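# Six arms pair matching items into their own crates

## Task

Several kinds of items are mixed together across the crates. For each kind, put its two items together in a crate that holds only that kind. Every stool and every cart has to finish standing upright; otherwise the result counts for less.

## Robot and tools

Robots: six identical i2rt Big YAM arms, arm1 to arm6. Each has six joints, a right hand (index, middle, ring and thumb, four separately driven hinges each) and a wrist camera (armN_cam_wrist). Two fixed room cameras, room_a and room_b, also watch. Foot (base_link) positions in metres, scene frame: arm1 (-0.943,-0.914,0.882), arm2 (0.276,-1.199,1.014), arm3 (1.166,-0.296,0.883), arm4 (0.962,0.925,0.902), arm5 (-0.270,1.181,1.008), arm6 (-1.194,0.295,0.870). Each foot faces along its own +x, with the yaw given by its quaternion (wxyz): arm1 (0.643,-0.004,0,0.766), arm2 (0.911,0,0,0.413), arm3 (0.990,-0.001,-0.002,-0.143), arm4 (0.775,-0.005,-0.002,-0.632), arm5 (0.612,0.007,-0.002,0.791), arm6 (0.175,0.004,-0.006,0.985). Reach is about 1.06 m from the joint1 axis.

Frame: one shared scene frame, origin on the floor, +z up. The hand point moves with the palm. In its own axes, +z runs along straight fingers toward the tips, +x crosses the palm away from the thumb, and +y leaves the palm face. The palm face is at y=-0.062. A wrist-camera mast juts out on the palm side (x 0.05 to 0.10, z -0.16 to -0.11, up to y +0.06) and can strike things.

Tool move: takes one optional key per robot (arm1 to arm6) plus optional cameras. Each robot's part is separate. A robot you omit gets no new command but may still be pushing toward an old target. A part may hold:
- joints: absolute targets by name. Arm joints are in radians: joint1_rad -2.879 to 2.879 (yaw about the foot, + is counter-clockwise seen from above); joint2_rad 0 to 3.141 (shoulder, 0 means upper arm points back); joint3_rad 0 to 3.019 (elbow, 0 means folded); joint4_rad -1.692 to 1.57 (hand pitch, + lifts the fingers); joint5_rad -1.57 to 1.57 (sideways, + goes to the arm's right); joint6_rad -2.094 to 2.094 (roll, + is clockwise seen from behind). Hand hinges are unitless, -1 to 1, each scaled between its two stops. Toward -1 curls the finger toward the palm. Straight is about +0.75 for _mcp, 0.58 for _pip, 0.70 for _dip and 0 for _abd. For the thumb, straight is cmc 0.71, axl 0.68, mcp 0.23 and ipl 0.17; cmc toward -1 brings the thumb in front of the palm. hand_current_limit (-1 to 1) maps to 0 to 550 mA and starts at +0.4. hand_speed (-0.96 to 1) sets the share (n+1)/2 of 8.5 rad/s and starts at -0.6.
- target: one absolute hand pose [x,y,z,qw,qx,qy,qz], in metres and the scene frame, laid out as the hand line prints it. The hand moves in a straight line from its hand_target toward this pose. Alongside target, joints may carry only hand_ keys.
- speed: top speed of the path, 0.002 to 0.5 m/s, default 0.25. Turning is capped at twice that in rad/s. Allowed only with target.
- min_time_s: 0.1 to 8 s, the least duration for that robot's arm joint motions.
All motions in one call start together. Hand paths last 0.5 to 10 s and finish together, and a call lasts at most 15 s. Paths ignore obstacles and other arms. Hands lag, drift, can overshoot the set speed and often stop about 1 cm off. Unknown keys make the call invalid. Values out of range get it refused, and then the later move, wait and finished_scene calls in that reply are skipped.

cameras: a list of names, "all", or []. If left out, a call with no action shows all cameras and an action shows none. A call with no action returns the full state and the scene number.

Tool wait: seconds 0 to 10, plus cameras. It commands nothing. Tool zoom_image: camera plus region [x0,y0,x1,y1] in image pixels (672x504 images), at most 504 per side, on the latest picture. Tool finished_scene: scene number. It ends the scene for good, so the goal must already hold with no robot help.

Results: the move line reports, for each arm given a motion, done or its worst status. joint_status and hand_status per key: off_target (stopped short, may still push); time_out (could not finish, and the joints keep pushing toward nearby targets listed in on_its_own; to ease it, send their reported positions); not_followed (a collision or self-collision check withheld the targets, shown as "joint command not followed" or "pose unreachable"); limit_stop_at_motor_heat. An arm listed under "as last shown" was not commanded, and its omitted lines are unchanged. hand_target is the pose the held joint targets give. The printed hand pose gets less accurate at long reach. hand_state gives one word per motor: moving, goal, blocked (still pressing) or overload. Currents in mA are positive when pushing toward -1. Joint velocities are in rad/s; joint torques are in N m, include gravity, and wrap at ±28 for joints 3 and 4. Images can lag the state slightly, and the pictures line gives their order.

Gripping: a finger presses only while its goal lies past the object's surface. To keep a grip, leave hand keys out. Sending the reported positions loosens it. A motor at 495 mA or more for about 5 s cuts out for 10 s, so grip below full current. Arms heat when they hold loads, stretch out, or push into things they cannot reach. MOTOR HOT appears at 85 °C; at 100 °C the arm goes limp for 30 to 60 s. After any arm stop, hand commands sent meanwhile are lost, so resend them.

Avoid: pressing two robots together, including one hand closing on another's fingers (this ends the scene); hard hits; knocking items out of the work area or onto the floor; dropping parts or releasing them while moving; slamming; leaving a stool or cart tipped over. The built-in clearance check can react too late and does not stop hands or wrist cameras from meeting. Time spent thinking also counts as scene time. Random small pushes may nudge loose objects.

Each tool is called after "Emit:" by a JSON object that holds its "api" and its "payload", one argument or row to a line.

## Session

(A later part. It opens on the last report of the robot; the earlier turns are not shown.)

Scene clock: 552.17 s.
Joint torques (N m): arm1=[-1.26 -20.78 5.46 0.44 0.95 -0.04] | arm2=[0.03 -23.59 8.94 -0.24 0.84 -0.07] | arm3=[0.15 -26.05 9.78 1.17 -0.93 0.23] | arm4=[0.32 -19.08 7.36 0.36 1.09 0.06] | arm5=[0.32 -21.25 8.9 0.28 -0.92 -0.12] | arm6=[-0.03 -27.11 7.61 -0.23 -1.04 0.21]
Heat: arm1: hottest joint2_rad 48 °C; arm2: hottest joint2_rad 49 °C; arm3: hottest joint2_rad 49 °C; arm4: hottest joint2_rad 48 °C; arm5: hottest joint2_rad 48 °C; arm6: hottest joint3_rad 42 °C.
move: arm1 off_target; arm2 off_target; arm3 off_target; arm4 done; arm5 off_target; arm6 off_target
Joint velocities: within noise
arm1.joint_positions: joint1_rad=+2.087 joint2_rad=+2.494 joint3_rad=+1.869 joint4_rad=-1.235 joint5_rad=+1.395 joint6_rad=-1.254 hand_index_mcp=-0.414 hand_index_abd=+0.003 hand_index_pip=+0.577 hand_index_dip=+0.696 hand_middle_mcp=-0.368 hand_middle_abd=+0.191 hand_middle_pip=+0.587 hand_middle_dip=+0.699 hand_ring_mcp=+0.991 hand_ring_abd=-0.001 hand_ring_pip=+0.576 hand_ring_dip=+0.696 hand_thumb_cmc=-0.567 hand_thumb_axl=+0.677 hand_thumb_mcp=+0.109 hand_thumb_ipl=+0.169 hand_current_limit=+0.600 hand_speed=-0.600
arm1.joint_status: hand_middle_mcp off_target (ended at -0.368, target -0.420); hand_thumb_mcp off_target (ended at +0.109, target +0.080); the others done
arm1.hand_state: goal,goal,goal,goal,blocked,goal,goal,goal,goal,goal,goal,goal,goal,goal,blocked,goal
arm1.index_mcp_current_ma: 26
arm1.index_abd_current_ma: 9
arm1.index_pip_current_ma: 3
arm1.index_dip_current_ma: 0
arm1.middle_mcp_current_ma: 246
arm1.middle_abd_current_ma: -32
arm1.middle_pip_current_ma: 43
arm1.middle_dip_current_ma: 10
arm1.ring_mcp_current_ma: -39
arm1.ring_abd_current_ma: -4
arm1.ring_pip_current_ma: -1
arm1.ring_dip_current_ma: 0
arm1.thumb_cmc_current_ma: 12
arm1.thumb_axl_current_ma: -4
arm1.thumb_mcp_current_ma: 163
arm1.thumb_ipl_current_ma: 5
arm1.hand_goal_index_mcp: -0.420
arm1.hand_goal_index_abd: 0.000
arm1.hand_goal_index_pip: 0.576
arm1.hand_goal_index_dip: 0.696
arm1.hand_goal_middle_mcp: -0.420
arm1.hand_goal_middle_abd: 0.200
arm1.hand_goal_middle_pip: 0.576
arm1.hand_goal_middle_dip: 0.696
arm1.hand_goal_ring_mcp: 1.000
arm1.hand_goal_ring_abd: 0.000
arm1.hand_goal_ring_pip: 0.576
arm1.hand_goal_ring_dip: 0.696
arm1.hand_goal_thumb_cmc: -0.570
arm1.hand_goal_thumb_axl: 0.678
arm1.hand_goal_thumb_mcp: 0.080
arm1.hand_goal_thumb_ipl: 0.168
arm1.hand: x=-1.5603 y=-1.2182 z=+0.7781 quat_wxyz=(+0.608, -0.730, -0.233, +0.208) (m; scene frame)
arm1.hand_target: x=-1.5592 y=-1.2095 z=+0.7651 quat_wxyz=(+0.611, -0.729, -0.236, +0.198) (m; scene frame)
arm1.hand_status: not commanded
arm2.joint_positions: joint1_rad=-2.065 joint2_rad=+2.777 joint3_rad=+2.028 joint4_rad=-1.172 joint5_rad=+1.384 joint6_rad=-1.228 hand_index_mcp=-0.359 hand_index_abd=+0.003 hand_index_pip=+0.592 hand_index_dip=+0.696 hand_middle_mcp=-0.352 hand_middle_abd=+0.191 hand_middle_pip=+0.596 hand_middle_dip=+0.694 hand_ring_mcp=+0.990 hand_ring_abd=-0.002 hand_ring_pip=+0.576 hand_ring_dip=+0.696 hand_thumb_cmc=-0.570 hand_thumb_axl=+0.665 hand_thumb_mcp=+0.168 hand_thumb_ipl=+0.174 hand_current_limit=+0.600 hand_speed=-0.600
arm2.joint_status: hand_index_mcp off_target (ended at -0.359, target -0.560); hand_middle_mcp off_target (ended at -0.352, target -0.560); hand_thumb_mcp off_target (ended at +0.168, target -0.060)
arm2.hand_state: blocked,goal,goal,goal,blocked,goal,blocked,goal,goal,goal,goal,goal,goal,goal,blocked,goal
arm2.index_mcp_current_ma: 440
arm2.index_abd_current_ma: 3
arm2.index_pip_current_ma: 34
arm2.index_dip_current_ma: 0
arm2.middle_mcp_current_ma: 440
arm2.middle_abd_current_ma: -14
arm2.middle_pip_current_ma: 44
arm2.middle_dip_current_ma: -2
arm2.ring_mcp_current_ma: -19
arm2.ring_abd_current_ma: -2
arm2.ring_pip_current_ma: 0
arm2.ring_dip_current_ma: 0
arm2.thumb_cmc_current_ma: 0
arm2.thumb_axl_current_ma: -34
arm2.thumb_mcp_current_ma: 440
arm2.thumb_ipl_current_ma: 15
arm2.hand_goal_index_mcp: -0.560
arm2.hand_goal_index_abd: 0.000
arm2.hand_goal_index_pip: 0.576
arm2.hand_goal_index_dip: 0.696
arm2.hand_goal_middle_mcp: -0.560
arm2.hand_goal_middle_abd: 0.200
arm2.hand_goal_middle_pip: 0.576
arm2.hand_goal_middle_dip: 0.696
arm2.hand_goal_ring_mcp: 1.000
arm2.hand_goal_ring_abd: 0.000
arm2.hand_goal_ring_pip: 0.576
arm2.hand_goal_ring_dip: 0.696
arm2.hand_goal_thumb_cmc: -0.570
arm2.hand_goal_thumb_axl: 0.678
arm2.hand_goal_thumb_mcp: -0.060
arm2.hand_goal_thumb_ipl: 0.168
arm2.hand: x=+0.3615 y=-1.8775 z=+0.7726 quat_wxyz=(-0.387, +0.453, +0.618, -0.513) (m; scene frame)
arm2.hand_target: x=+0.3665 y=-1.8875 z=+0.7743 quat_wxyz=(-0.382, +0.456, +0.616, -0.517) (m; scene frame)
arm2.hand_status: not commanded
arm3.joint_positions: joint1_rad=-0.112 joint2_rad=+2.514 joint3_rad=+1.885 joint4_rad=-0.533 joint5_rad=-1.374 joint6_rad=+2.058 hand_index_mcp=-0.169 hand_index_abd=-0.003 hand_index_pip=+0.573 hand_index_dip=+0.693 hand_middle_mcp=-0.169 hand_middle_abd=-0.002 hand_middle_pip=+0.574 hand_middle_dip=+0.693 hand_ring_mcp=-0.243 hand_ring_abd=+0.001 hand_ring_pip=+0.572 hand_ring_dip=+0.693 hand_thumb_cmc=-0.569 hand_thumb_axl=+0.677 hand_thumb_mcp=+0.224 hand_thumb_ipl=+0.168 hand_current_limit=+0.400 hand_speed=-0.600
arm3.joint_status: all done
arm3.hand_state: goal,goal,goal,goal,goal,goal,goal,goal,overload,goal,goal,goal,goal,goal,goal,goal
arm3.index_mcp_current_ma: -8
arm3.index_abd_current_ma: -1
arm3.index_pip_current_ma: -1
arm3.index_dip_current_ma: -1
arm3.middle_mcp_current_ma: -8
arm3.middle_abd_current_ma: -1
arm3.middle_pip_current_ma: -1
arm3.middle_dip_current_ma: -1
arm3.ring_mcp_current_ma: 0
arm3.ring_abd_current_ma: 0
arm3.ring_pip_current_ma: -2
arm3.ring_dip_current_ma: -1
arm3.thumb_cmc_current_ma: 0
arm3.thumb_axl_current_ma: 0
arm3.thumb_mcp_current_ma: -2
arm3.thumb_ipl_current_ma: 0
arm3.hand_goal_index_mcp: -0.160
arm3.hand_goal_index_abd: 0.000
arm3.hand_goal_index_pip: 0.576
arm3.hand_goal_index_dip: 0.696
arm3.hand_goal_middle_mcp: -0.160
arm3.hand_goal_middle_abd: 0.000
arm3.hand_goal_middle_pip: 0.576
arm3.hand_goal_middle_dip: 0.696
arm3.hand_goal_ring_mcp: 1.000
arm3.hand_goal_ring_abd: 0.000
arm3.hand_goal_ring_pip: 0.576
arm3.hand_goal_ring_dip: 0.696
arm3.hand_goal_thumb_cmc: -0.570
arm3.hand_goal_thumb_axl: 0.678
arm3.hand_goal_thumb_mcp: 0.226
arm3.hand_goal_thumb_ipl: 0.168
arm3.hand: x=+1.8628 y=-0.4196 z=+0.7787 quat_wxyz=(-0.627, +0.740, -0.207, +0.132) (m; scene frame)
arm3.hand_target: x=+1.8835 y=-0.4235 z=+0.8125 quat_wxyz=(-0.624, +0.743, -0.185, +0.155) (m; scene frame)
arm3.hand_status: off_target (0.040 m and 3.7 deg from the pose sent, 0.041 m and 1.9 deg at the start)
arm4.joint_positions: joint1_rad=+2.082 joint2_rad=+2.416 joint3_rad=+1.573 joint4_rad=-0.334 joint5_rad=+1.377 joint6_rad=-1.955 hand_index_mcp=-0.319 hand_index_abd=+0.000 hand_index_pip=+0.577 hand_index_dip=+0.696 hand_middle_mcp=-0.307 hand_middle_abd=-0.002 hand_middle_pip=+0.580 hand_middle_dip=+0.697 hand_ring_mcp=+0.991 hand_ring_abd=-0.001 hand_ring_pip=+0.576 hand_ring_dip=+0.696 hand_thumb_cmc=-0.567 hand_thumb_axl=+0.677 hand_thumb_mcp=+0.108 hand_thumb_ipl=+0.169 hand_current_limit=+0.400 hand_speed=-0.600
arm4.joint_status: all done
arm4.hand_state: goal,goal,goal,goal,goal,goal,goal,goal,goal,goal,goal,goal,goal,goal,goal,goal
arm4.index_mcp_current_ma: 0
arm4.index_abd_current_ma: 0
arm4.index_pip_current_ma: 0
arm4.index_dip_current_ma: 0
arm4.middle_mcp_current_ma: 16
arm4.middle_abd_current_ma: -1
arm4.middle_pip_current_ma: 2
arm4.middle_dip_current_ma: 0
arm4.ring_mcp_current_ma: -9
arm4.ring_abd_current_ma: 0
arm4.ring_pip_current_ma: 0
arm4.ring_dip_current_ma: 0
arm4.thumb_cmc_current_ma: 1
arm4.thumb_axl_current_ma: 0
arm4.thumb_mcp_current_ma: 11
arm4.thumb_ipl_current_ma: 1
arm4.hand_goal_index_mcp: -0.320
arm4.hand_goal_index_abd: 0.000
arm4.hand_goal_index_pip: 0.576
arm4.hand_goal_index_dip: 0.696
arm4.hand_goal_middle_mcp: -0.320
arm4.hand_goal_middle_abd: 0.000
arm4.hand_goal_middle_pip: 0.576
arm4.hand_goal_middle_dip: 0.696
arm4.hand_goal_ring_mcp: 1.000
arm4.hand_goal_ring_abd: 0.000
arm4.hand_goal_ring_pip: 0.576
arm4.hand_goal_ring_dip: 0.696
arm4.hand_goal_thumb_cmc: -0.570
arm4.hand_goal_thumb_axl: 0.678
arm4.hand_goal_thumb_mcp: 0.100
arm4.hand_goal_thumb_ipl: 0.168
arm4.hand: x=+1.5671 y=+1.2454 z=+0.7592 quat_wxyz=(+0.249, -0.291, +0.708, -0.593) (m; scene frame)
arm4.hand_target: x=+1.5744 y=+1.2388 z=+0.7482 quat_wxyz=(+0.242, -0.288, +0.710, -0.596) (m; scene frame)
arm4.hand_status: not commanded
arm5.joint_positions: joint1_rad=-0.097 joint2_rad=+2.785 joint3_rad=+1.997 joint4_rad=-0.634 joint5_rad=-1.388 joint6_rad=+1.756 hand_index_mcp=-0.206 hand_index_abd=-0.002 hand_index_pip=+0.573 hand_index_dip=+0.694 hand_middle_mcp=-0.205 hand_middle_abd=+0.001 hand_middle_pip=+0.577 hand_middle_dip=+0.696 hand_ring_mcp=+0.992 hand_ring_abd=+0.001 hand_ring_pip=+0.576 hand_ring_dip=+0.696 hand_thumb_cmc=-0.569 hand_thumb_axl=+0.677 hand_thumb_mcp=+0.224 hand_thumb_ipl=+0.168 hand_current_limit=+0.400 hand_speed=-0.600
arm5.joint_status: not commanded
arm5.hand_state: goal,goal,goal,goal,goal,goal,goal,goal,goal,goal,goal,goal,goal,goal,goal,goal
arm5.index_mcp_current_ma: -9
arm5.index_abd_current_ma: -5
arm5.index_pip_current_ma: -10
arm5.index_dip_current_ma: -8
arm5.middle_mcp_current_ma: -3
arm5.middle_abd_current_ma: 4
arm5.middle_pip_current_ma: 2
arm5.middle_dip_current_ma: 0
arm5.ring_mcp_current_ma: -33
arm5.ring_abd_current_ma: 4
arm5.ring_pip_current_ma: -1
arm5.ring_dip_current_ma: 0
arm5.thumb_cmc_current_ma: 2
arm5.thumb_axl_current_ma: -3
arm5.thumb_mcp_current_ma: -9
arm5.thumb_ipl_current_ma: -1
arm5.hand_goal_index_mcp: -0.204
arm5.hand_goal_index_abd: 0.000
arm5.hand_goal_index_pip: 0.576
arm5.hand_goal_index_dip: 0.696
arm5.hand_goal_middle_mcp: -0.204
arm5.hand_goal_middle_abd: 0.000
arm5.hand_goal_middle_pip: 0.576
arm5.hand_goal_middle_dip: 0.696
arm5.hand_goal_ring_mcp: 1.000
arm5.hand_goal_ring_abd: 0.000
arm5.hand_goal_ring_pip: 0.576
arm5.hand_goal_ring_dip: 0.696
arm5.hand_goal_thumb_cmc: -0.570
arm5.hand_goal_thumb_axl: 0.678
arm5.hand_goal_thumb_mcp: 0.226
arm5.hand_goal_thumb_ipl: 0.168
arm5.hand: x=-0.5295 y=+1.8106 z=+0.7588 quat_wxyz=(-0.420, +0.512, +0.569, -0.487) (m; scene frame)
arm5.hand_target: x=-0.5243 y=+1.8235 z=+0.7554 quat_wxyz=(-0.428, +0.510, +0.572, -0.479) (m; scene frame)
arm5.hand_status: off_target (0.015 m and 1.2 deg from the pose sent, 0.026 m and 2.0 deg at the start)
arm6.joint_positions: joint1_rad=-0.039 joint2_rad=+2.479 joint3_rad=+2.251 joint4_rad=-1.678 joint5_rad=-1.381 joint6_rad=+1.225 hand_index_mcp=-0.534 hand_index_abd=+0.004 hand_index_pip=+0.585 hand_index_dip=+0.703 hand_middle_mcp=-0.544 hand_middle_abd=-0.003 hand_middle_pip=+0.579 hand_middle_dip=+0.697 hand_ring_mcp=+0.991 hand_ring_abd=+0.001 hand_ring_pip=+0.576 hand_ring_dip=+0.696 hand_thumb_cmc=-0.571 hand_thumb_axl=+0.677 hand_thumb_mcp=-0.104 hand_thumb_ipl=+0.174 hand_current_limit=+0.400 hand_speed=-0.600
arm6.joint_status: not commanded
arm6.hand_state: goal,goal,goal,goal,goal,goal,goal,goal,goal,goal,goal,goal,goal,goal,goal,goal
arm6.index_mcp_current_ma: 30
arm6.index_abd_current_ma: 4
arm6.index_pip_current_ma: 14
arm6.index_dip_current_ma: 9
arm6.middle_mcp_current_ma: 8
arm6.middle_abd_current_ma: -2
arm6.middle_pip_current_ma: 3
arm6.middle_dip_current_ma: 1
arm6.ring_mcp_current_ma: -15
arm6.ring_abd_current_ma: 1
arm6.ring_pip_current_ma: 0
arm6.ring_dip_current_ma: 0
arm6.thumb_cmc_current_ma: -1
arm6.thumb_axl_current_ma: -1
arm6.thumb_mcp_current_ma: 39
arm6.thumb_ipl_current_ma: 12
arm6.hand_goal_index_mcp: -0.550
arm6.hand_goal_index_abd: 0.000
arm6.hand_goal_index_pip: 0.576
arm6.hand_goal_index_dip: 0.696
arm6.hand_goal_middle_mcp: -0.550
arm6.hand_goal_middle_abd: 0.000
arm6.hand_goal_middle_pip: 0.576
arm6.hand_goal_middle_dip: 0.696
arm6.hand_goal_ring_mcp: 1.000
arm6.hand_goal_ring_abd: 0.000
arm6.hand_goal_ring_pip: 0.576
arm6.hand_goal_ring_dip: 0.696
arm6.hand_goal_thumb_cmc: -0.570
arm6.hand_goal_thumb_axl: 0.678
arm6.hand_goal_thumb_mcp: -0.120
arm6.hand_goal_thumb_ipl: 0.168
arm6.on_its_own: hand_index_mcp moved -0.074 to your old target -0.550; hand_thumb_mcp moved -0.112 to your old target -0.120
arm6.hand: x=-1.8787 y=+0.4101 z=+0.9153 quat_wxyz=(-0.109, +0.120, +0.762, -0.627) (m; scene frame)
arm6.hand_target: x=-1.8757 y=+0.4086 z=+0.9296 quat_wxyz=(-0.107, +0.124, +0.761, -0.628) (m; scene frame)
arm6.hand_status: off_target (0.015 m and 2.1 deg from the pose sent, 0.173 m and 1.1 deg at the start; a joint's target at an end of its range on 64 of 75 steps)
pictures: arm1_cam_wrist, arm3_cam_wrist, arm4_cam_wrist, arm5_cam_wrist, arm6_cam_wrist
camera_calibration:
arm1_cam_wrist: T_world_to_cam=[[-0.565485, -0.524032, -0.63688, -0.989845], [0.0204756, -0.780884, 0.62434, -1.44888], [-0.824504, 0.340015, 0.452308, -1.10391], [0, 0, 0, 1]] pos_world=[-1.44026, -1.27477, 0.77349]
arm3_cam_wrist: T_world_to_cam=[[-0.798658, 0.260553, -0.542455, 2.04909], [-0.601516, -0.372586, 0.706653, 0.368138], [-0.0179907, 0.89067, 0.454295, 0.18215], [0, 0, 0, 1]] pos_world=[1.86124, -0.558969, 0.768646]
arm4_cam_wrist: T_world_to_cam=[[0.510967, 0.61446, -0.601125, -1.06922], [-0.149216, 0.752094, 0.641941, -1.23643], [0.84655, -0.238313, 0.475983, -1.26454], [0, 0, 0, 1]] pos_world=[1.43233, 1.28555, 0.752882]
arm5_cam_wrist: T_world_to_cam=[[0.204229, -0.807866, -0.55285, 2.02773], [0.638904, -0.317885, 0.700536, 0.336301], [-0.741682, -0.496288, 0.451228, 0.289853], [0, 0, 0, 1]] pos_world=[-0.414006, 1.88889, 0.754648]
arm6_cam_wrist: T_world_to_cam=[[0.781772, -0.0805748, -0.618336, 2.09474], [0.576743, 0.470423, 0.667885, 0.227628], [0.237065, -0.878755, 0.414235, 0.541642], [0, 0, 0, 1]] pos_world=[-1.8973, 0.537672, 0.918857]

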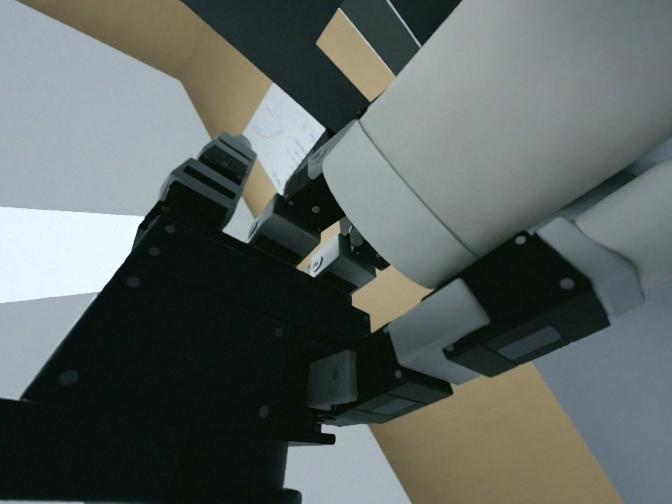

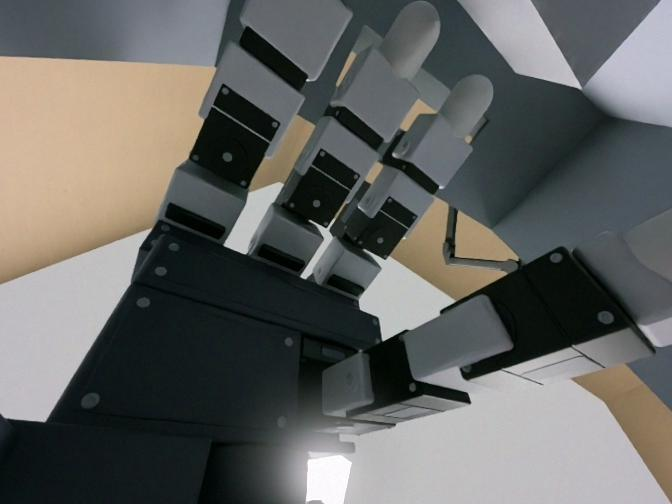

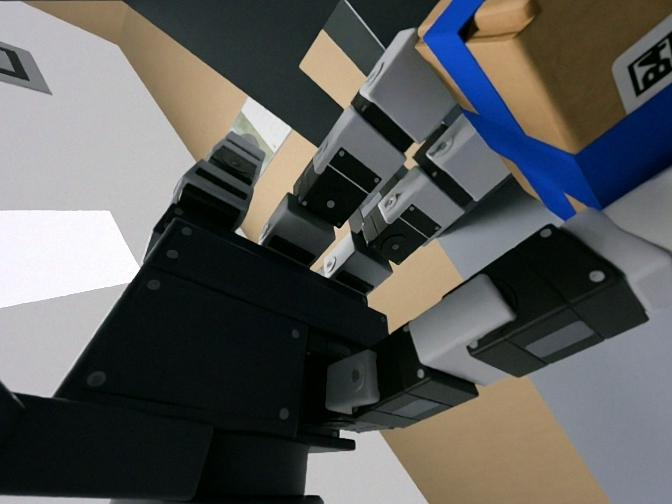

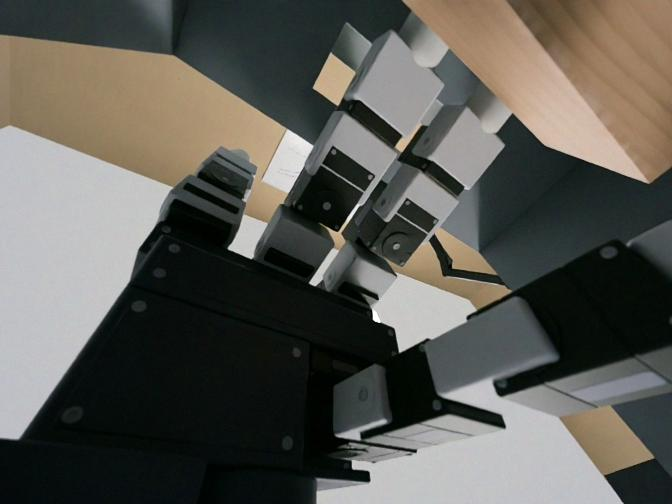

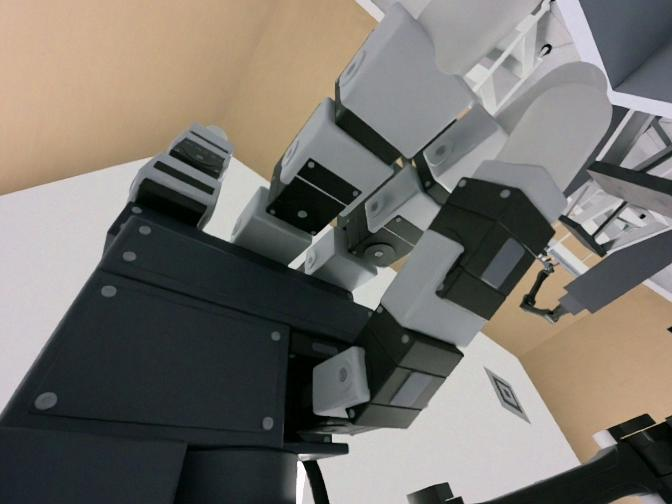

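Emit:
{"api": "move", "payload": {
  "arm1": {"joints":{"hand_index_mcp":-0.56,"hand_middle_mcp":-0.56,"hand_thumb_mcp":-0.06}},
  "arm2": {"target":[0.3665,-1.8875,0.93,-0.3828,0.4562,0.6154,-0.5163],"speed":0.08},
  "arm3": {"target":[1.878,-0.421,0.87,-0.6275,0.7479,-0.1658,0.1391],"speed":0.1},
  "arm4": {"joints":{"hand_index_mcp":-0.5,"hand_middle_mcp":-0.5,"hand_thumb_mcp":-0.06}},
  "arm5": {"joints":{"hand_index_mcp":-0.4,"hand_middle_mcp":-0.4,"hand_thumb_mcp":0.06}},
  "arm6": {"target":[-1.86,0.403,0.82,-0.095,0.1132,0.7578,-0.6359],"speed":0.1,"joints":{"hand_index_mcp":-0.18,"hand_middle_mcp":-0.18,"hand_thumb_mcp":0.225}},
  "cameras": ["arm1_cam_wrist","arm5_cam_wrist","arm4_cam_wrist","arm6_cam_wrist","arm2_cam_wrist"]
}}

Scene clock: 591.10 s.
Joint torques (N m): arm1=[-1.14 -20.72 5.42 0.42 0.94 -0.04] | arm2=[0.38 -26.46 6.72 -0.34 0.83 0.05] | arm3=[0.32 -25.41 11.7 0.12 -1.12 -0.05] | arm4=[0.09 -18.49 7.38 0.35 1.08 0.05] | arm5=[0.38 -21.19 8.91 0.29 -0.89 -0.12] | arm6=[-0.09 -22.59 7.6 -0.31 -0.99 0.02]
Heat: arm1: hottest joint2_rad 49 °C; arm2: hottest joint2_rad 49 °C; arm3: hottest joint2_rad 50 °C; arm4: hottest joint2_rad 47 °C; arm5: hottest joint2_rad 46 °C; arm6: hottest joint2_rad 44 °C.
move: arm1 done; arm2 off_target; arm3 off_target; arm4 off_target; arm5 done; arm6 off_target
Joint velocities: within noise
arm1.joint_positions: joint1_rad=+2.087 joint2_rad=+2.494 joint3_rad=+1.869 joint4_rad=-1.234 joint5_rad=+1.395 joint6_rad=-1.254 hand_index_mcp=-0.558 hand_index_abd=+0.003 hand_index_pip=+0.578 hand_index_dip=+0.696 hand_middle_mcp=-0.551 hand_middle_abd=+0.191 hand_middle_pip=+0.582 hand_middle_dip=+0.699 hand_ring_mcp=+0.991 hand_ring_abd=-0.001 hand_ring_pip=+0.576 hand_ring_dip=+0.696 hand_thumb_cmc=-0.567 hand_thumb_axl=+0.676 hand_thumb_mcp=-0.056 hand_thumb_ipl=+0.171 hand_current_limit=+0.600 hand_speed=-0.600
arm1.joint_status: all done
arm1.hand_state: goal,goal,goal,goal,goal,goal,goal,goal,goal,goal,goal,goal,goal,goal,goal,goal
arm1.index_mcp_current_ma: 9
arm1.index_abd_current_ma: 10
arm1.index_pip_current_ma: 8
arm1.index_dip_current_ma: 0
arm1.middle_mcp_current_ma: 39
arm1.middle_abd_current_ma: -32
arm1.middle_pip_current_ma: 21
arm1.middle_dip_current_ma: 11
arm1.ring_mcp_current_ma: -39
arm1.ring_abd_current_ma: -4
arm1.ring_pip_current_ma: -1
arm1.ring_dip_current_ma: 0
arm1.thumb_cmc_current_ma: 10
arm1.thumb_axl_current_ma: -7
arm1.thumb_mcp_current_ma: 21
arm1.thumb_ipl_current_ma: 13
arm1.hand_goal_index_mcp: -0.560
arm1.hand_goal_index_abd: 0.000
arm1.hand_goal_index_pip: 0.576
arm1.hand_goal_index_dip: 0.696
arm1.hand_goal_middle_mcp: -0.560
arm1.hand_goal_middle_abd: 0.200
arm1.hand_goal_middle_pip: 0.576
arm1.hand_goal_middle_dip: 0.696
arm1.hand_goal_ring_mcp: 1.000
arm1.hand_goal_ring_abd: 0.000
arm1.hand_goal_ring_pip: 0.576
arm1.hand_goal_ring_dip: 0.696
arm1.hand_goal_thumb_cmc: -0.570
arm1.hand_goal_thumb_axl: 0.678
arm1.hand_goal_thumb_mcp: -0.060
arm1.hand_goal_thumb_ipl: 0.168
arm1.hand: x=-1.5604 y=-1.2183 z=+0.7781 quat_wxyz=(+0.607, -0.730, -0.233, +0.208) (m; scene frame)
arm1.hand_target: x=-1.5591 y=-1.2094 z=+0.7651 quat_wxyz=(+0.611, -0.729, -0.237, +0.198) (m; scene frame)
arm1.hand_status: not commanded
arm2.joint_positions: joint1_rad=-2.066 joint2_rad=+2.520 joint3_rad=+1.938 joint4_rad=-1.345 joint5_rad=+1.384 joint6_rad=-1.226 hand_index_mcp=-0.556 hand_index_abd=+0.006 hand_index_pip=+0.579 hand_index_dip=+0.699 hand_middle_mcp=-0.554 hand_middle_abd=+0.193 hand_middle_pip=+0.580 hand_middle_dip=+0.699 hand_ring_mcp=+0.990 hand_ring_abd=-0.002 hand_ring_pip=+0.576 hand_ring_dip=+0.696 hand_thumb_cmc=-0.567 hand_thumb_axl=+0.676 hand_thumb_mcp=-0.056 hand_thumb_ipl=+0.170 hand_current_limit=+0.600 hand_speed=-0.600
arm2.joint_status: not commanded
arm2.hand_state: goal,goal,goal,goal,goal,goal,goal,goal,goal,goal,goal,goal,goal,goal,goal,goal
arm2.index_mcp_current_ma: 5
arm2.index_abd_current_ma: 7
arm2.index_pip_current_ma: 3
arm2.index_dip_current_ma: 4
arm2.middle_mcp_current_ma: 10
arm2.middle_abd_current_ma: -10
arm2.middle_pip_current_ma: 5
arm2.middle_dip_current_ma: 4
arm2.ring_mcp_current_ma: -19
arm2.ring_abd_current_ma: -2
arm2.ring_pip_current_ma: 0
arm2.ring_dip_current_ma: 0
arm2.thumb_cmc_current_ma: 3
arm2.thumb_axl_current_ma: -3
arm2.thumb_mcp_current_ma: 7
arm2.thumb_ipl_current_ma: 4
arm2.hand_goal_index_mcp: -0.560
arm2.hand_goal_index_abd: 0.000
arm2.hand_goal_index_pip: 0.576
arm2.hand_goal_index_dip: 0.696
arm2.hand_goal_middle_mcp: -0.560
arm2.hand_goal_middle_abd: 0.200
arm2.hand_goal_middle_pip: 0.576
arm2.hand_goal_middle_dip: 0.696
arm2.hand_goal_ring_mcp: 1.000
arm2.hand_goal_ring_abd: 0.000
arm2.hand_goal_ring_pip: 0.576
arm2.hand_goal_ring_dip: 0.696
arm2.hand_goal_thumb_cmc: -0.570
arm2.hand_goal_thumb_axl: 0.678
arm2.hand_goal_thumb_mcp: -0.060
arm2.hand_goal_thumb_ipl: 0.168
arm2.on_its_own: hand_index_mcp moved -0.197 to your old target -0.560; hand_middle_mcp moved -0.202 to your old target -0.560; hand_thumb_mcp moved -0.224 to your old target -0.060
arm2.hand: x=+0.3637 y=-1.8849 z=+0.9166 quat_wxyz=(-0.388, +0.452, +0.619, -0.512) (m; scene frame)
arm2.hand_target: x=+0.3665 y=-1.8875 z=+0.9298 quat_wxyz=(-0.383, +0.456, +0.616, -0.516) (m; scene frame)
arm2.hand_status: off_target (0.014 m and 1.0 deg from the pose sent, 0.158 m and 0.8 deg at the start)
arm3.joint_positions: joint1_rad=-0.112 joint2_rad=+2.463 joint3_rad=+1.961 joint4_rad=-0.897 joint5_rad=-1.389 joint6_rad=+1.839 hand_index_mcp=-0.169 hand_index_abd=-0.003 hand_index_pip=+0.573 hand_index_dip=+0.693 hand_middle_mcp=-0.169 hand_middle_abd=-0.002 hand_middle_pip=+0.574 hand_middle_dip=+0.693 hand_ring_mcp=-0.243 hand_ring_abd=+0.001 hand_ring_pip=+0.572 hand_ring_dip=+0.693 hand_thumb_cmc=-0.569 hand_thumb_axl=+0.677 hand_thumb_mcp=+0.224 hand_thumb_ipl=+0.168 hand_current_limit=+0.400 hand_speed=-0.600
arm3.joint_status: not commanded
arm3.hand_state: goal,goal,goal,goal,goal,goal,goal,goal,overload,goal,goal,goal,goal,goal,goal,goal
arm3.index_mcp_current_ma: -8
arm3.index_abd_current_ma: -1
arm3.index_pip_current_ma: -1
arm3.index_dip_current_ma: -1
arm3.middle_mcp_current_ma: -8
arm3.middle_abd_current_ma: -1
arm3.middle_pip_current_ma: -1
arm3.middle_dip_current_ma: -1
arm3.ring_mcp_current_ma: 0
arm3.ring_abd_current_ma: 0
arm3.ring_pip_current_ma: -2
arm3.ring_dip_current_ma: -1
arm3.thumb_cmc_current_ma: 0
arm3.thumb_axl_current_ma: 0
arm3.thumb_mcp_current_ma: -2
arm3.thumb_ipl_current_ma: 0
arm3.hand_goal_index_mcp: -0.160
arm3.hand_goal_index_abd: 0.000
arm3.hand_goal_index_pip: 0.576
arm3.hand_goal_index_dip: 0.696
arm3.hand_goal_middle_mcp: -0.160
arm3.hand_goal_middle_abd: 0.000
arm3.hand_goal_middle_pip: 0.576
arm3.hand_goal_middle_dip: 0.696
arm3.hand_goal_ring_mcp: 1.000
arm3.hand_goal_ring_abd: 0.000
arm3.hand_goal_ring_pip: 0.576
arm3.hand_goal_ring_dip: 0.696
arm3.hand_goal_thumb_cmc: -0.570
arm3.hand_goal_thumb_axl: 0.678
arm3.hand_goal_thumb_mcp: 0.226
arm3.hand_goal_thumb_ipl: 0.168
arm3.hand: x=+1.8539 y=-0.4165 z=+0.8326 quat_wxyz=(-0.631, +0.742, -0.198, +0.109) (m; scene frame)
arm3.hand_target: x=+1.8758 y=-0.4202 z=+0.8706 quat_wxyz=(-0.628, +0.748, -0.166, +0.140) (m; scene frame)
arm3.hand_status: off_target (0.045 m and 5.0 deg from the pose sent, 0.093 m and 4.9 deg at the start)
arm4.joint_positions: joint1_rad=+2.082 joint2_rad=+2.416 joint3_rad=+1.573 joint4_rad=-0.334 joint5_rad=+1.378 joint6_rad=-1.954 hand_index_mcp=-0.352 hand_index_abd=-0.010 hand_index_pip=+0.600 hand_index_dip=+0.706 hand_middle_mcp=-0.365 hand_middle_abd=-0.013 hand_middle_pip=+0.612 hand_middle_dip=+0.710 hand_ring_mcp=+0.991 hand_ring_abd=-0.001 hand_ring_pip=+0.576 hand_ring_dip=+0.696 hand_thumb_cmc=-0.549 hand_thumb_axl=+0.681 hand_thumb_mcp=+0.102 hand_thumb_ipl=+0.194 hand_current_limit=+0.400 hand_speed=-0.600
arm4.joint_status: hand_index_mcp off_target (ended at -0.352, target -0.500); hand_middle_mcp off_target (ended at -0.365, target -0.500); hand_thumb_mcp off_target (ended at +0.102, target -0.060)
arm4.hand_state: blocked,goal,blocked,goal,blocked,goal,blocked,goal,goal,goal,goal,goal,blocked,goal,blocked,blocked
arm4.index_mcp_current_ma: 385
arm4.index_abd_current_ma: -8
arm4.index_pip_current_ma: 36
arm4.index_dip_current_ma: 10
arm4.middle_mcp_current_ma: 385
arm4.middle_abd_current_ma: -12
arm4.middle_pip_current_ma: 64
arm4.middle_dip_current_ma: 16
arm4.ring_mcp_current_ma: -9
arm4.ring_abd_current_ma: 0
arm4.ring_pip_current_ma: 0
arm4.ring_dip_current_ma: 0
arm4.thumb_cmc_current_ma: 30
arm4.thumb_axl_current_ma: 2
arm4.thumb_mcp_current_ma: 385
arm4.thumb_ipl_current_ma: 62
arm4.hand_goal_index_mcp: -0.500
arm4.hand_goal_index_abd: 0.000
arm4.hand_goal_index_pip: 0.576
arm4.hand_goal_index_dip: 0.696
arm4.hand_goal_middle_mcp: -0.500
arm4.hand_goal_middle_abd: 0.000
arm4.hand_goal_middle_pip: 0.576
arm4.hand_goal_middle_dip: 0.696
arm4.hand_goal_ring_mcp: 1.000
arm4.hand_goal_ring_abd: 0.000
arm4.hand_goal_ring_pip: 0.576
arm4.hand_goal_ring_dip: 0.696
arm4.hand_goal_thumb_cmc: -0.570
arm4.hand_goal_thumb_axl: 0.678
arm4.hand_goal_thumb_mcp: -0.060
arm4.hand_goal_thumb_ipl: 0.168
arm4.hand: x=+1.5674 y=+1.2449 z=+0.7593 quat_wxyz=(+0.249, -0.291, +0.708, -0.593) (m; scene frame)
arm4.hand_target: x=+1.5745 y=+1.2386 z=+0.7482 quat_wxyz=(+0.241, -0.288, +0.710, -0.596) (m; scene frame)
arm4.hand_status: not commanded
arm5.joint_positions: joint1_rad=-0.097 joint2_rad=+2.785 joint3_rad=+1.997 joint4_rad=-0.634 joint5_rad=-1.388 joint6_rad=+1.755 hand_index_mcp=-0.385 hand_index_abd=-0.002 hand_index_pip=+0.579 hand_index_dip=+0.696 hand_middle_mcp=-0.384 hand_middle_abd=+0.001 hand_middle_pip=+0.580 hand_middle_dip=+0.697 hand_ring_mcp=+0.992 hand_ring_abd=+0.001 hand_ring_pip=+0.576 hand_ring_dip=+0.696 hand_thumb_cmc=-0.568 hand_thumb_axl=+0.677 hand_thumb_mcp=+0.074 hand_thumb_ipl=+0.171 hand_current_limit=+0.400 hand_speed=-0.600
arm5.joint_status: all done
arm5.hand_state: goal,goal,goal,goal,goal,goal,goal,goal,goal,goal,goal,goal,goal,goal,goal,goal
arm5.index_mcp_current_ma: 62
arm5.index_abd_current_ma: -5
arm5.index_pip_current_ma: 9
arm5.index_dip_current_ma: 0
arm5.middle_mcp_current_ma: 68
arm5.middle_abd_current_ma: 2
arm5.middle_pip_current_ma: 15
arm5.middle_dip_current_ma: 3
arm5.ring_mcp_current_ma: -34
arm5.ring_abd_current_ma: 4
arm5.ring_pip_current_ma: -1
arm5.ring_dip_current_ma: 0
arm5.thumb_cmc_current_ma: 6
arm5.thumb_axl_current_ma: -2
arm5.thumb_mcp_current_ma: 75
arm5.thumb_ipl_current_ma: 13
arm5.hand_goal_index_mcp: -0.400
arm5.hand_goal_index_abd: 0.000
arm5.hand_goal_index_pip: 0.576
arm5.hand_goal_index_dip: 0.696
arm5.hand_goal_middle_mcp: -0.400
arm5.hand_goal_middle_abd: 0.000
arm5.hand_goal_middle_pip: 0.576
arm5.hand_goal_middle_dip: 0.696
arm5.hand_goal_ring_mcp: 1.000
arm5.hand_goal_ring_abd: 0.000
arm5.hand_goal_ring_pip: 0.576
arm5.hand_goal_ring_dip: 0.696
arm5.hand_goal_thumb_cmc: -0.570
arm5.hand_goal_thumb_axl: 0.678
arm5.hand_goal_thumb_mcp: 0.060
arm5.hand_goal_thumb_ipl: 0.168
arm5.hand: x=-0.5295 y=+1.8107 z=+0.7588 quat_wxyz=(-0.420, +0.512, +0.570, -0.487) (m; scene frame)
arm5.hand_target: x=-0.5243 y=+1.8236 z=+0.7555 quat_wxyz=(-0.428, +0.510, +0.572, -0.479) (m; scene frame)
arm5.hand_status: not commanded
arm6.joint_positions: joint1_rad=-0.039 joint2_rad=+2.569 joint3_rad=+2.191 joint4_rad=-1.680 joint5_rad=-1.382 joint6_rad=+1.061 hand_index_mcp=-0.187 hand_index_abd=+0.003 hand_index_pip=+0.578 hand_index_dip=+0.699 hand_middle_mcp=-0.188 hand_middle_abd=-0.003 hand_middle_pip=+0.578 hand_middle_dip=+0.697 hand_ring_mcp=+0.991 hand_ring_abd=+0.001 hand_ring_pip=+0.576 hand_ring_dip=+0.696 hand_thumb_cmc=-0.571 hand_thumb_axl=+0.677 hand_thumb_mcp=+0.222 hand_thumb_ipl=+0.170 hand_current_limit=+0.400 hand_speed=-0.600
arm6.joint_status: all done
arm6.hand_state: goal,goal,goal,goal,goal,goal,goal,goal,goal,goal,goal,goal,goal,goal,goal,goal
arm6.index_mcp_current_ma: -10
arm6.index_abd_current_ma: 2
arm6.index_pip_current_ma: 2
arm6.index_dip_current_ma: 3
arm6.middle_mcp_current_ma: -13
arm6.middle_abd_current_ma: -2
arm6.middle_pip_current_ma: 2
arm6.middle_dip_current_ma: 1
arm6.ring_mcp_current_ma: -15
arm6.ring_abd_current_ma: 1
arm6.ring_pip_current_ma: 0
arm6.ring_dip_current_ma: 0
arm6.thumb_cmc_current_ma: -1
arm6.thumb_axl_current_ma: -1
arm6.thumb_mcp_current_ma: -6
arm6.thumb_ipl_current_ma: 3
arm6.hand_goal_index_mcp: -0.180
arm6.hand_goal_index_abd: 0.000
arm6.hand_goal_index_pip: 0.576
arm6.hand_goal_index_dip: 0.696
arm6.hand_goal_middle_mcp: -0.180
arm6.hand_goal_middle_abd: 0.000
arm6.hand_goal_middle_pip: 0.576
arm6.hand_goal_middle_dip: 0.696
arm6.hand_goal_ring_mcp: 1.000
arm6.hand_goal_ring_abd: 0.000
arm6.hand_goal_ring_pip: 0.576
arm6.hand_goal_ring_dip: 0.696
arm6.hand_goal_thumb_cmc: -0.570
arm6.hand_goal_thumb_axl: 0.678
arm6.hand_goal_thumb_mcp: 0.226
arm6.hand_goal_thumb_ipl: 0.168
arm6.hand: x=-1.8647 y=+0.4047 z=+0.8352 quat_wxyz=(-0.105, +0.106, +0.760, -0.633) (m; scene frame)
arm6.hand_target: x=-1.8599 y=+0.4028 z=+0.8202 quat_wxyz=(-0.095, +0.113, +0.758, -0.636) (m; scene frame)
arm6.hand_status: off_target (0.016 m and 1.5 deg from the pose sent, 0.097 m and 2.1 deg at the start)
pictures: arm1_cam_wrist, arm2_cam_wrist, arm4_cam_wrist, arm5_cam_wrist, arm6_cam_wrist
camera_calibration:
arm1_cam_wrist: T_world_to_cam=[[-0.565809, -0.524393, -0.636295, -0.991454], [0.020936, -0.780589, 0.624694, -1.44813], [-0.82427, 0.340136, 0.452643, -1.10376], [0, 0, 0, 1]] pos_world=[-1.44046, -1.27487, 0.773389]
arm2_cam_wrist: T_world_to_cam=[[0.353467, -0.703751, -0.616276, -0.862238], [0.741842, -0.190445, 0.642963, -1.27002], [-0.569852, -0.684445, 0.454756, -1.37388], [0, 0, 0, 1]] pos_world=[0.464016, -1.78902, 0.90998]
arm4_cam_wrist: T_world_to_cam=[[0.511809, 0.613994, -0.600885, -1.07003], [-0.148812, 0.752224, 0.641883, -1.23685], [0.846113, -0.239103, 0.476364, -1.26359], [0, 0, 0, 1]] pos_world=[1.43273, 1.28525, 0.752881]
arm5_cam_wrist: T_world_to_cam=[[0.20424, -0.807683, -0.553114, 2.02766], [0.638949, -0.318078, 0.700408, 0.336813], [-0.74164, -0.496463, 0.451103, 0.290343], [0, 0, 0, 1]] pos_world=[-0.414006, 1.88899, 0.754648]
arm6_cam_wrist: T_world_to_cam=[[0.775923, -0.0636218, -0.627612, 2.02378], [0.571546, 0.491968, 0.656736, 0.266519], [0.266982, -0.868286, 0.418092, 0.615197], [0, 0, 0, 1]] pos_world=[-1.88687, 0.531805, 0.837906]

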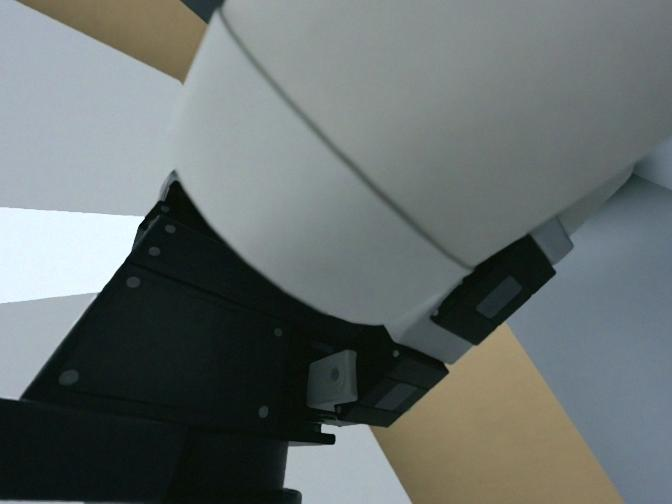

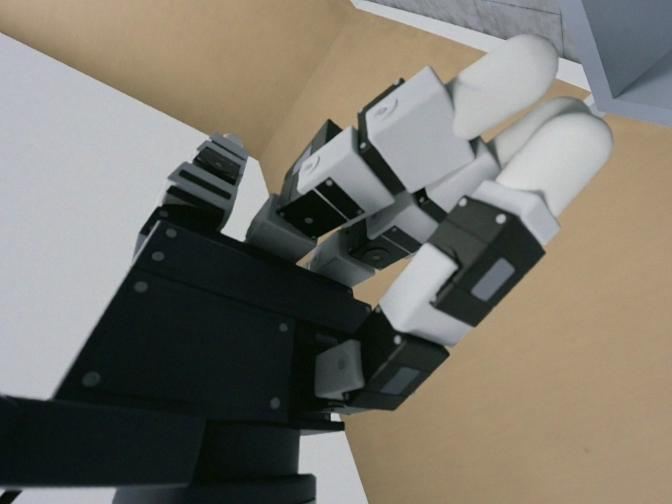

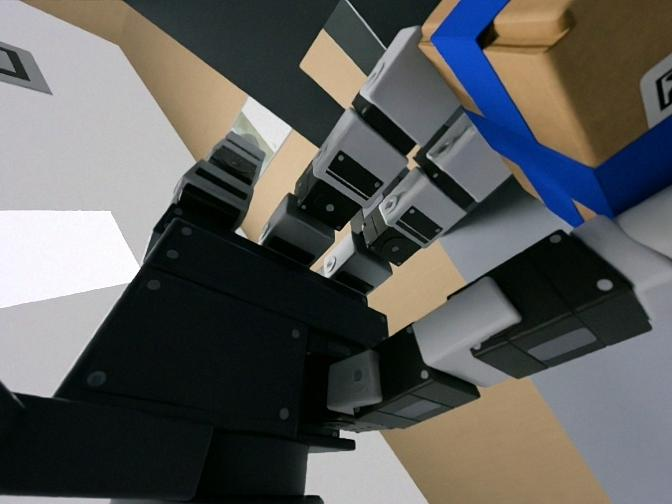

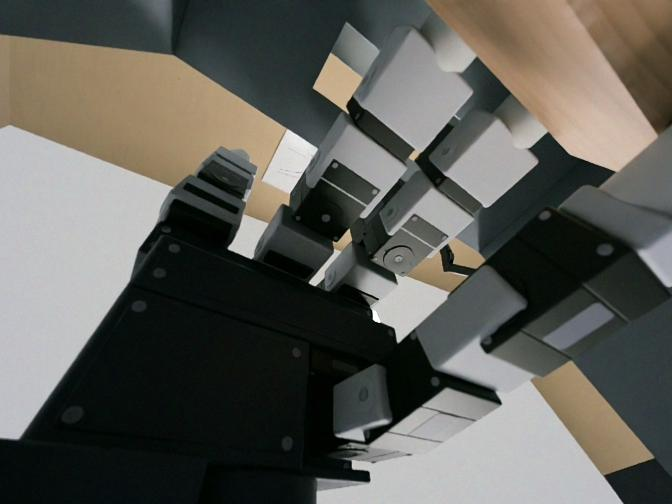

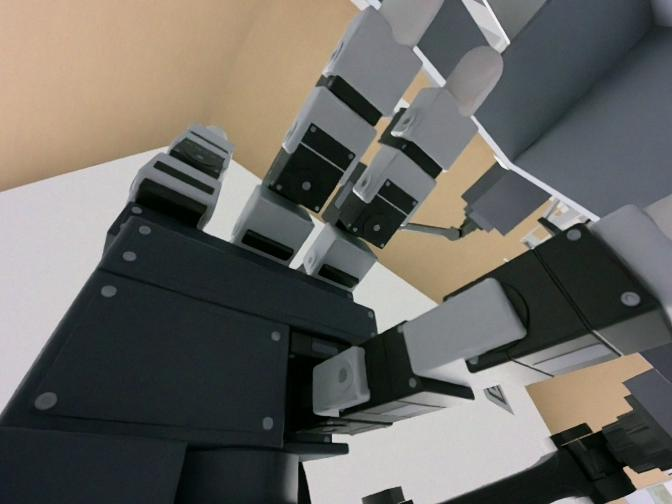

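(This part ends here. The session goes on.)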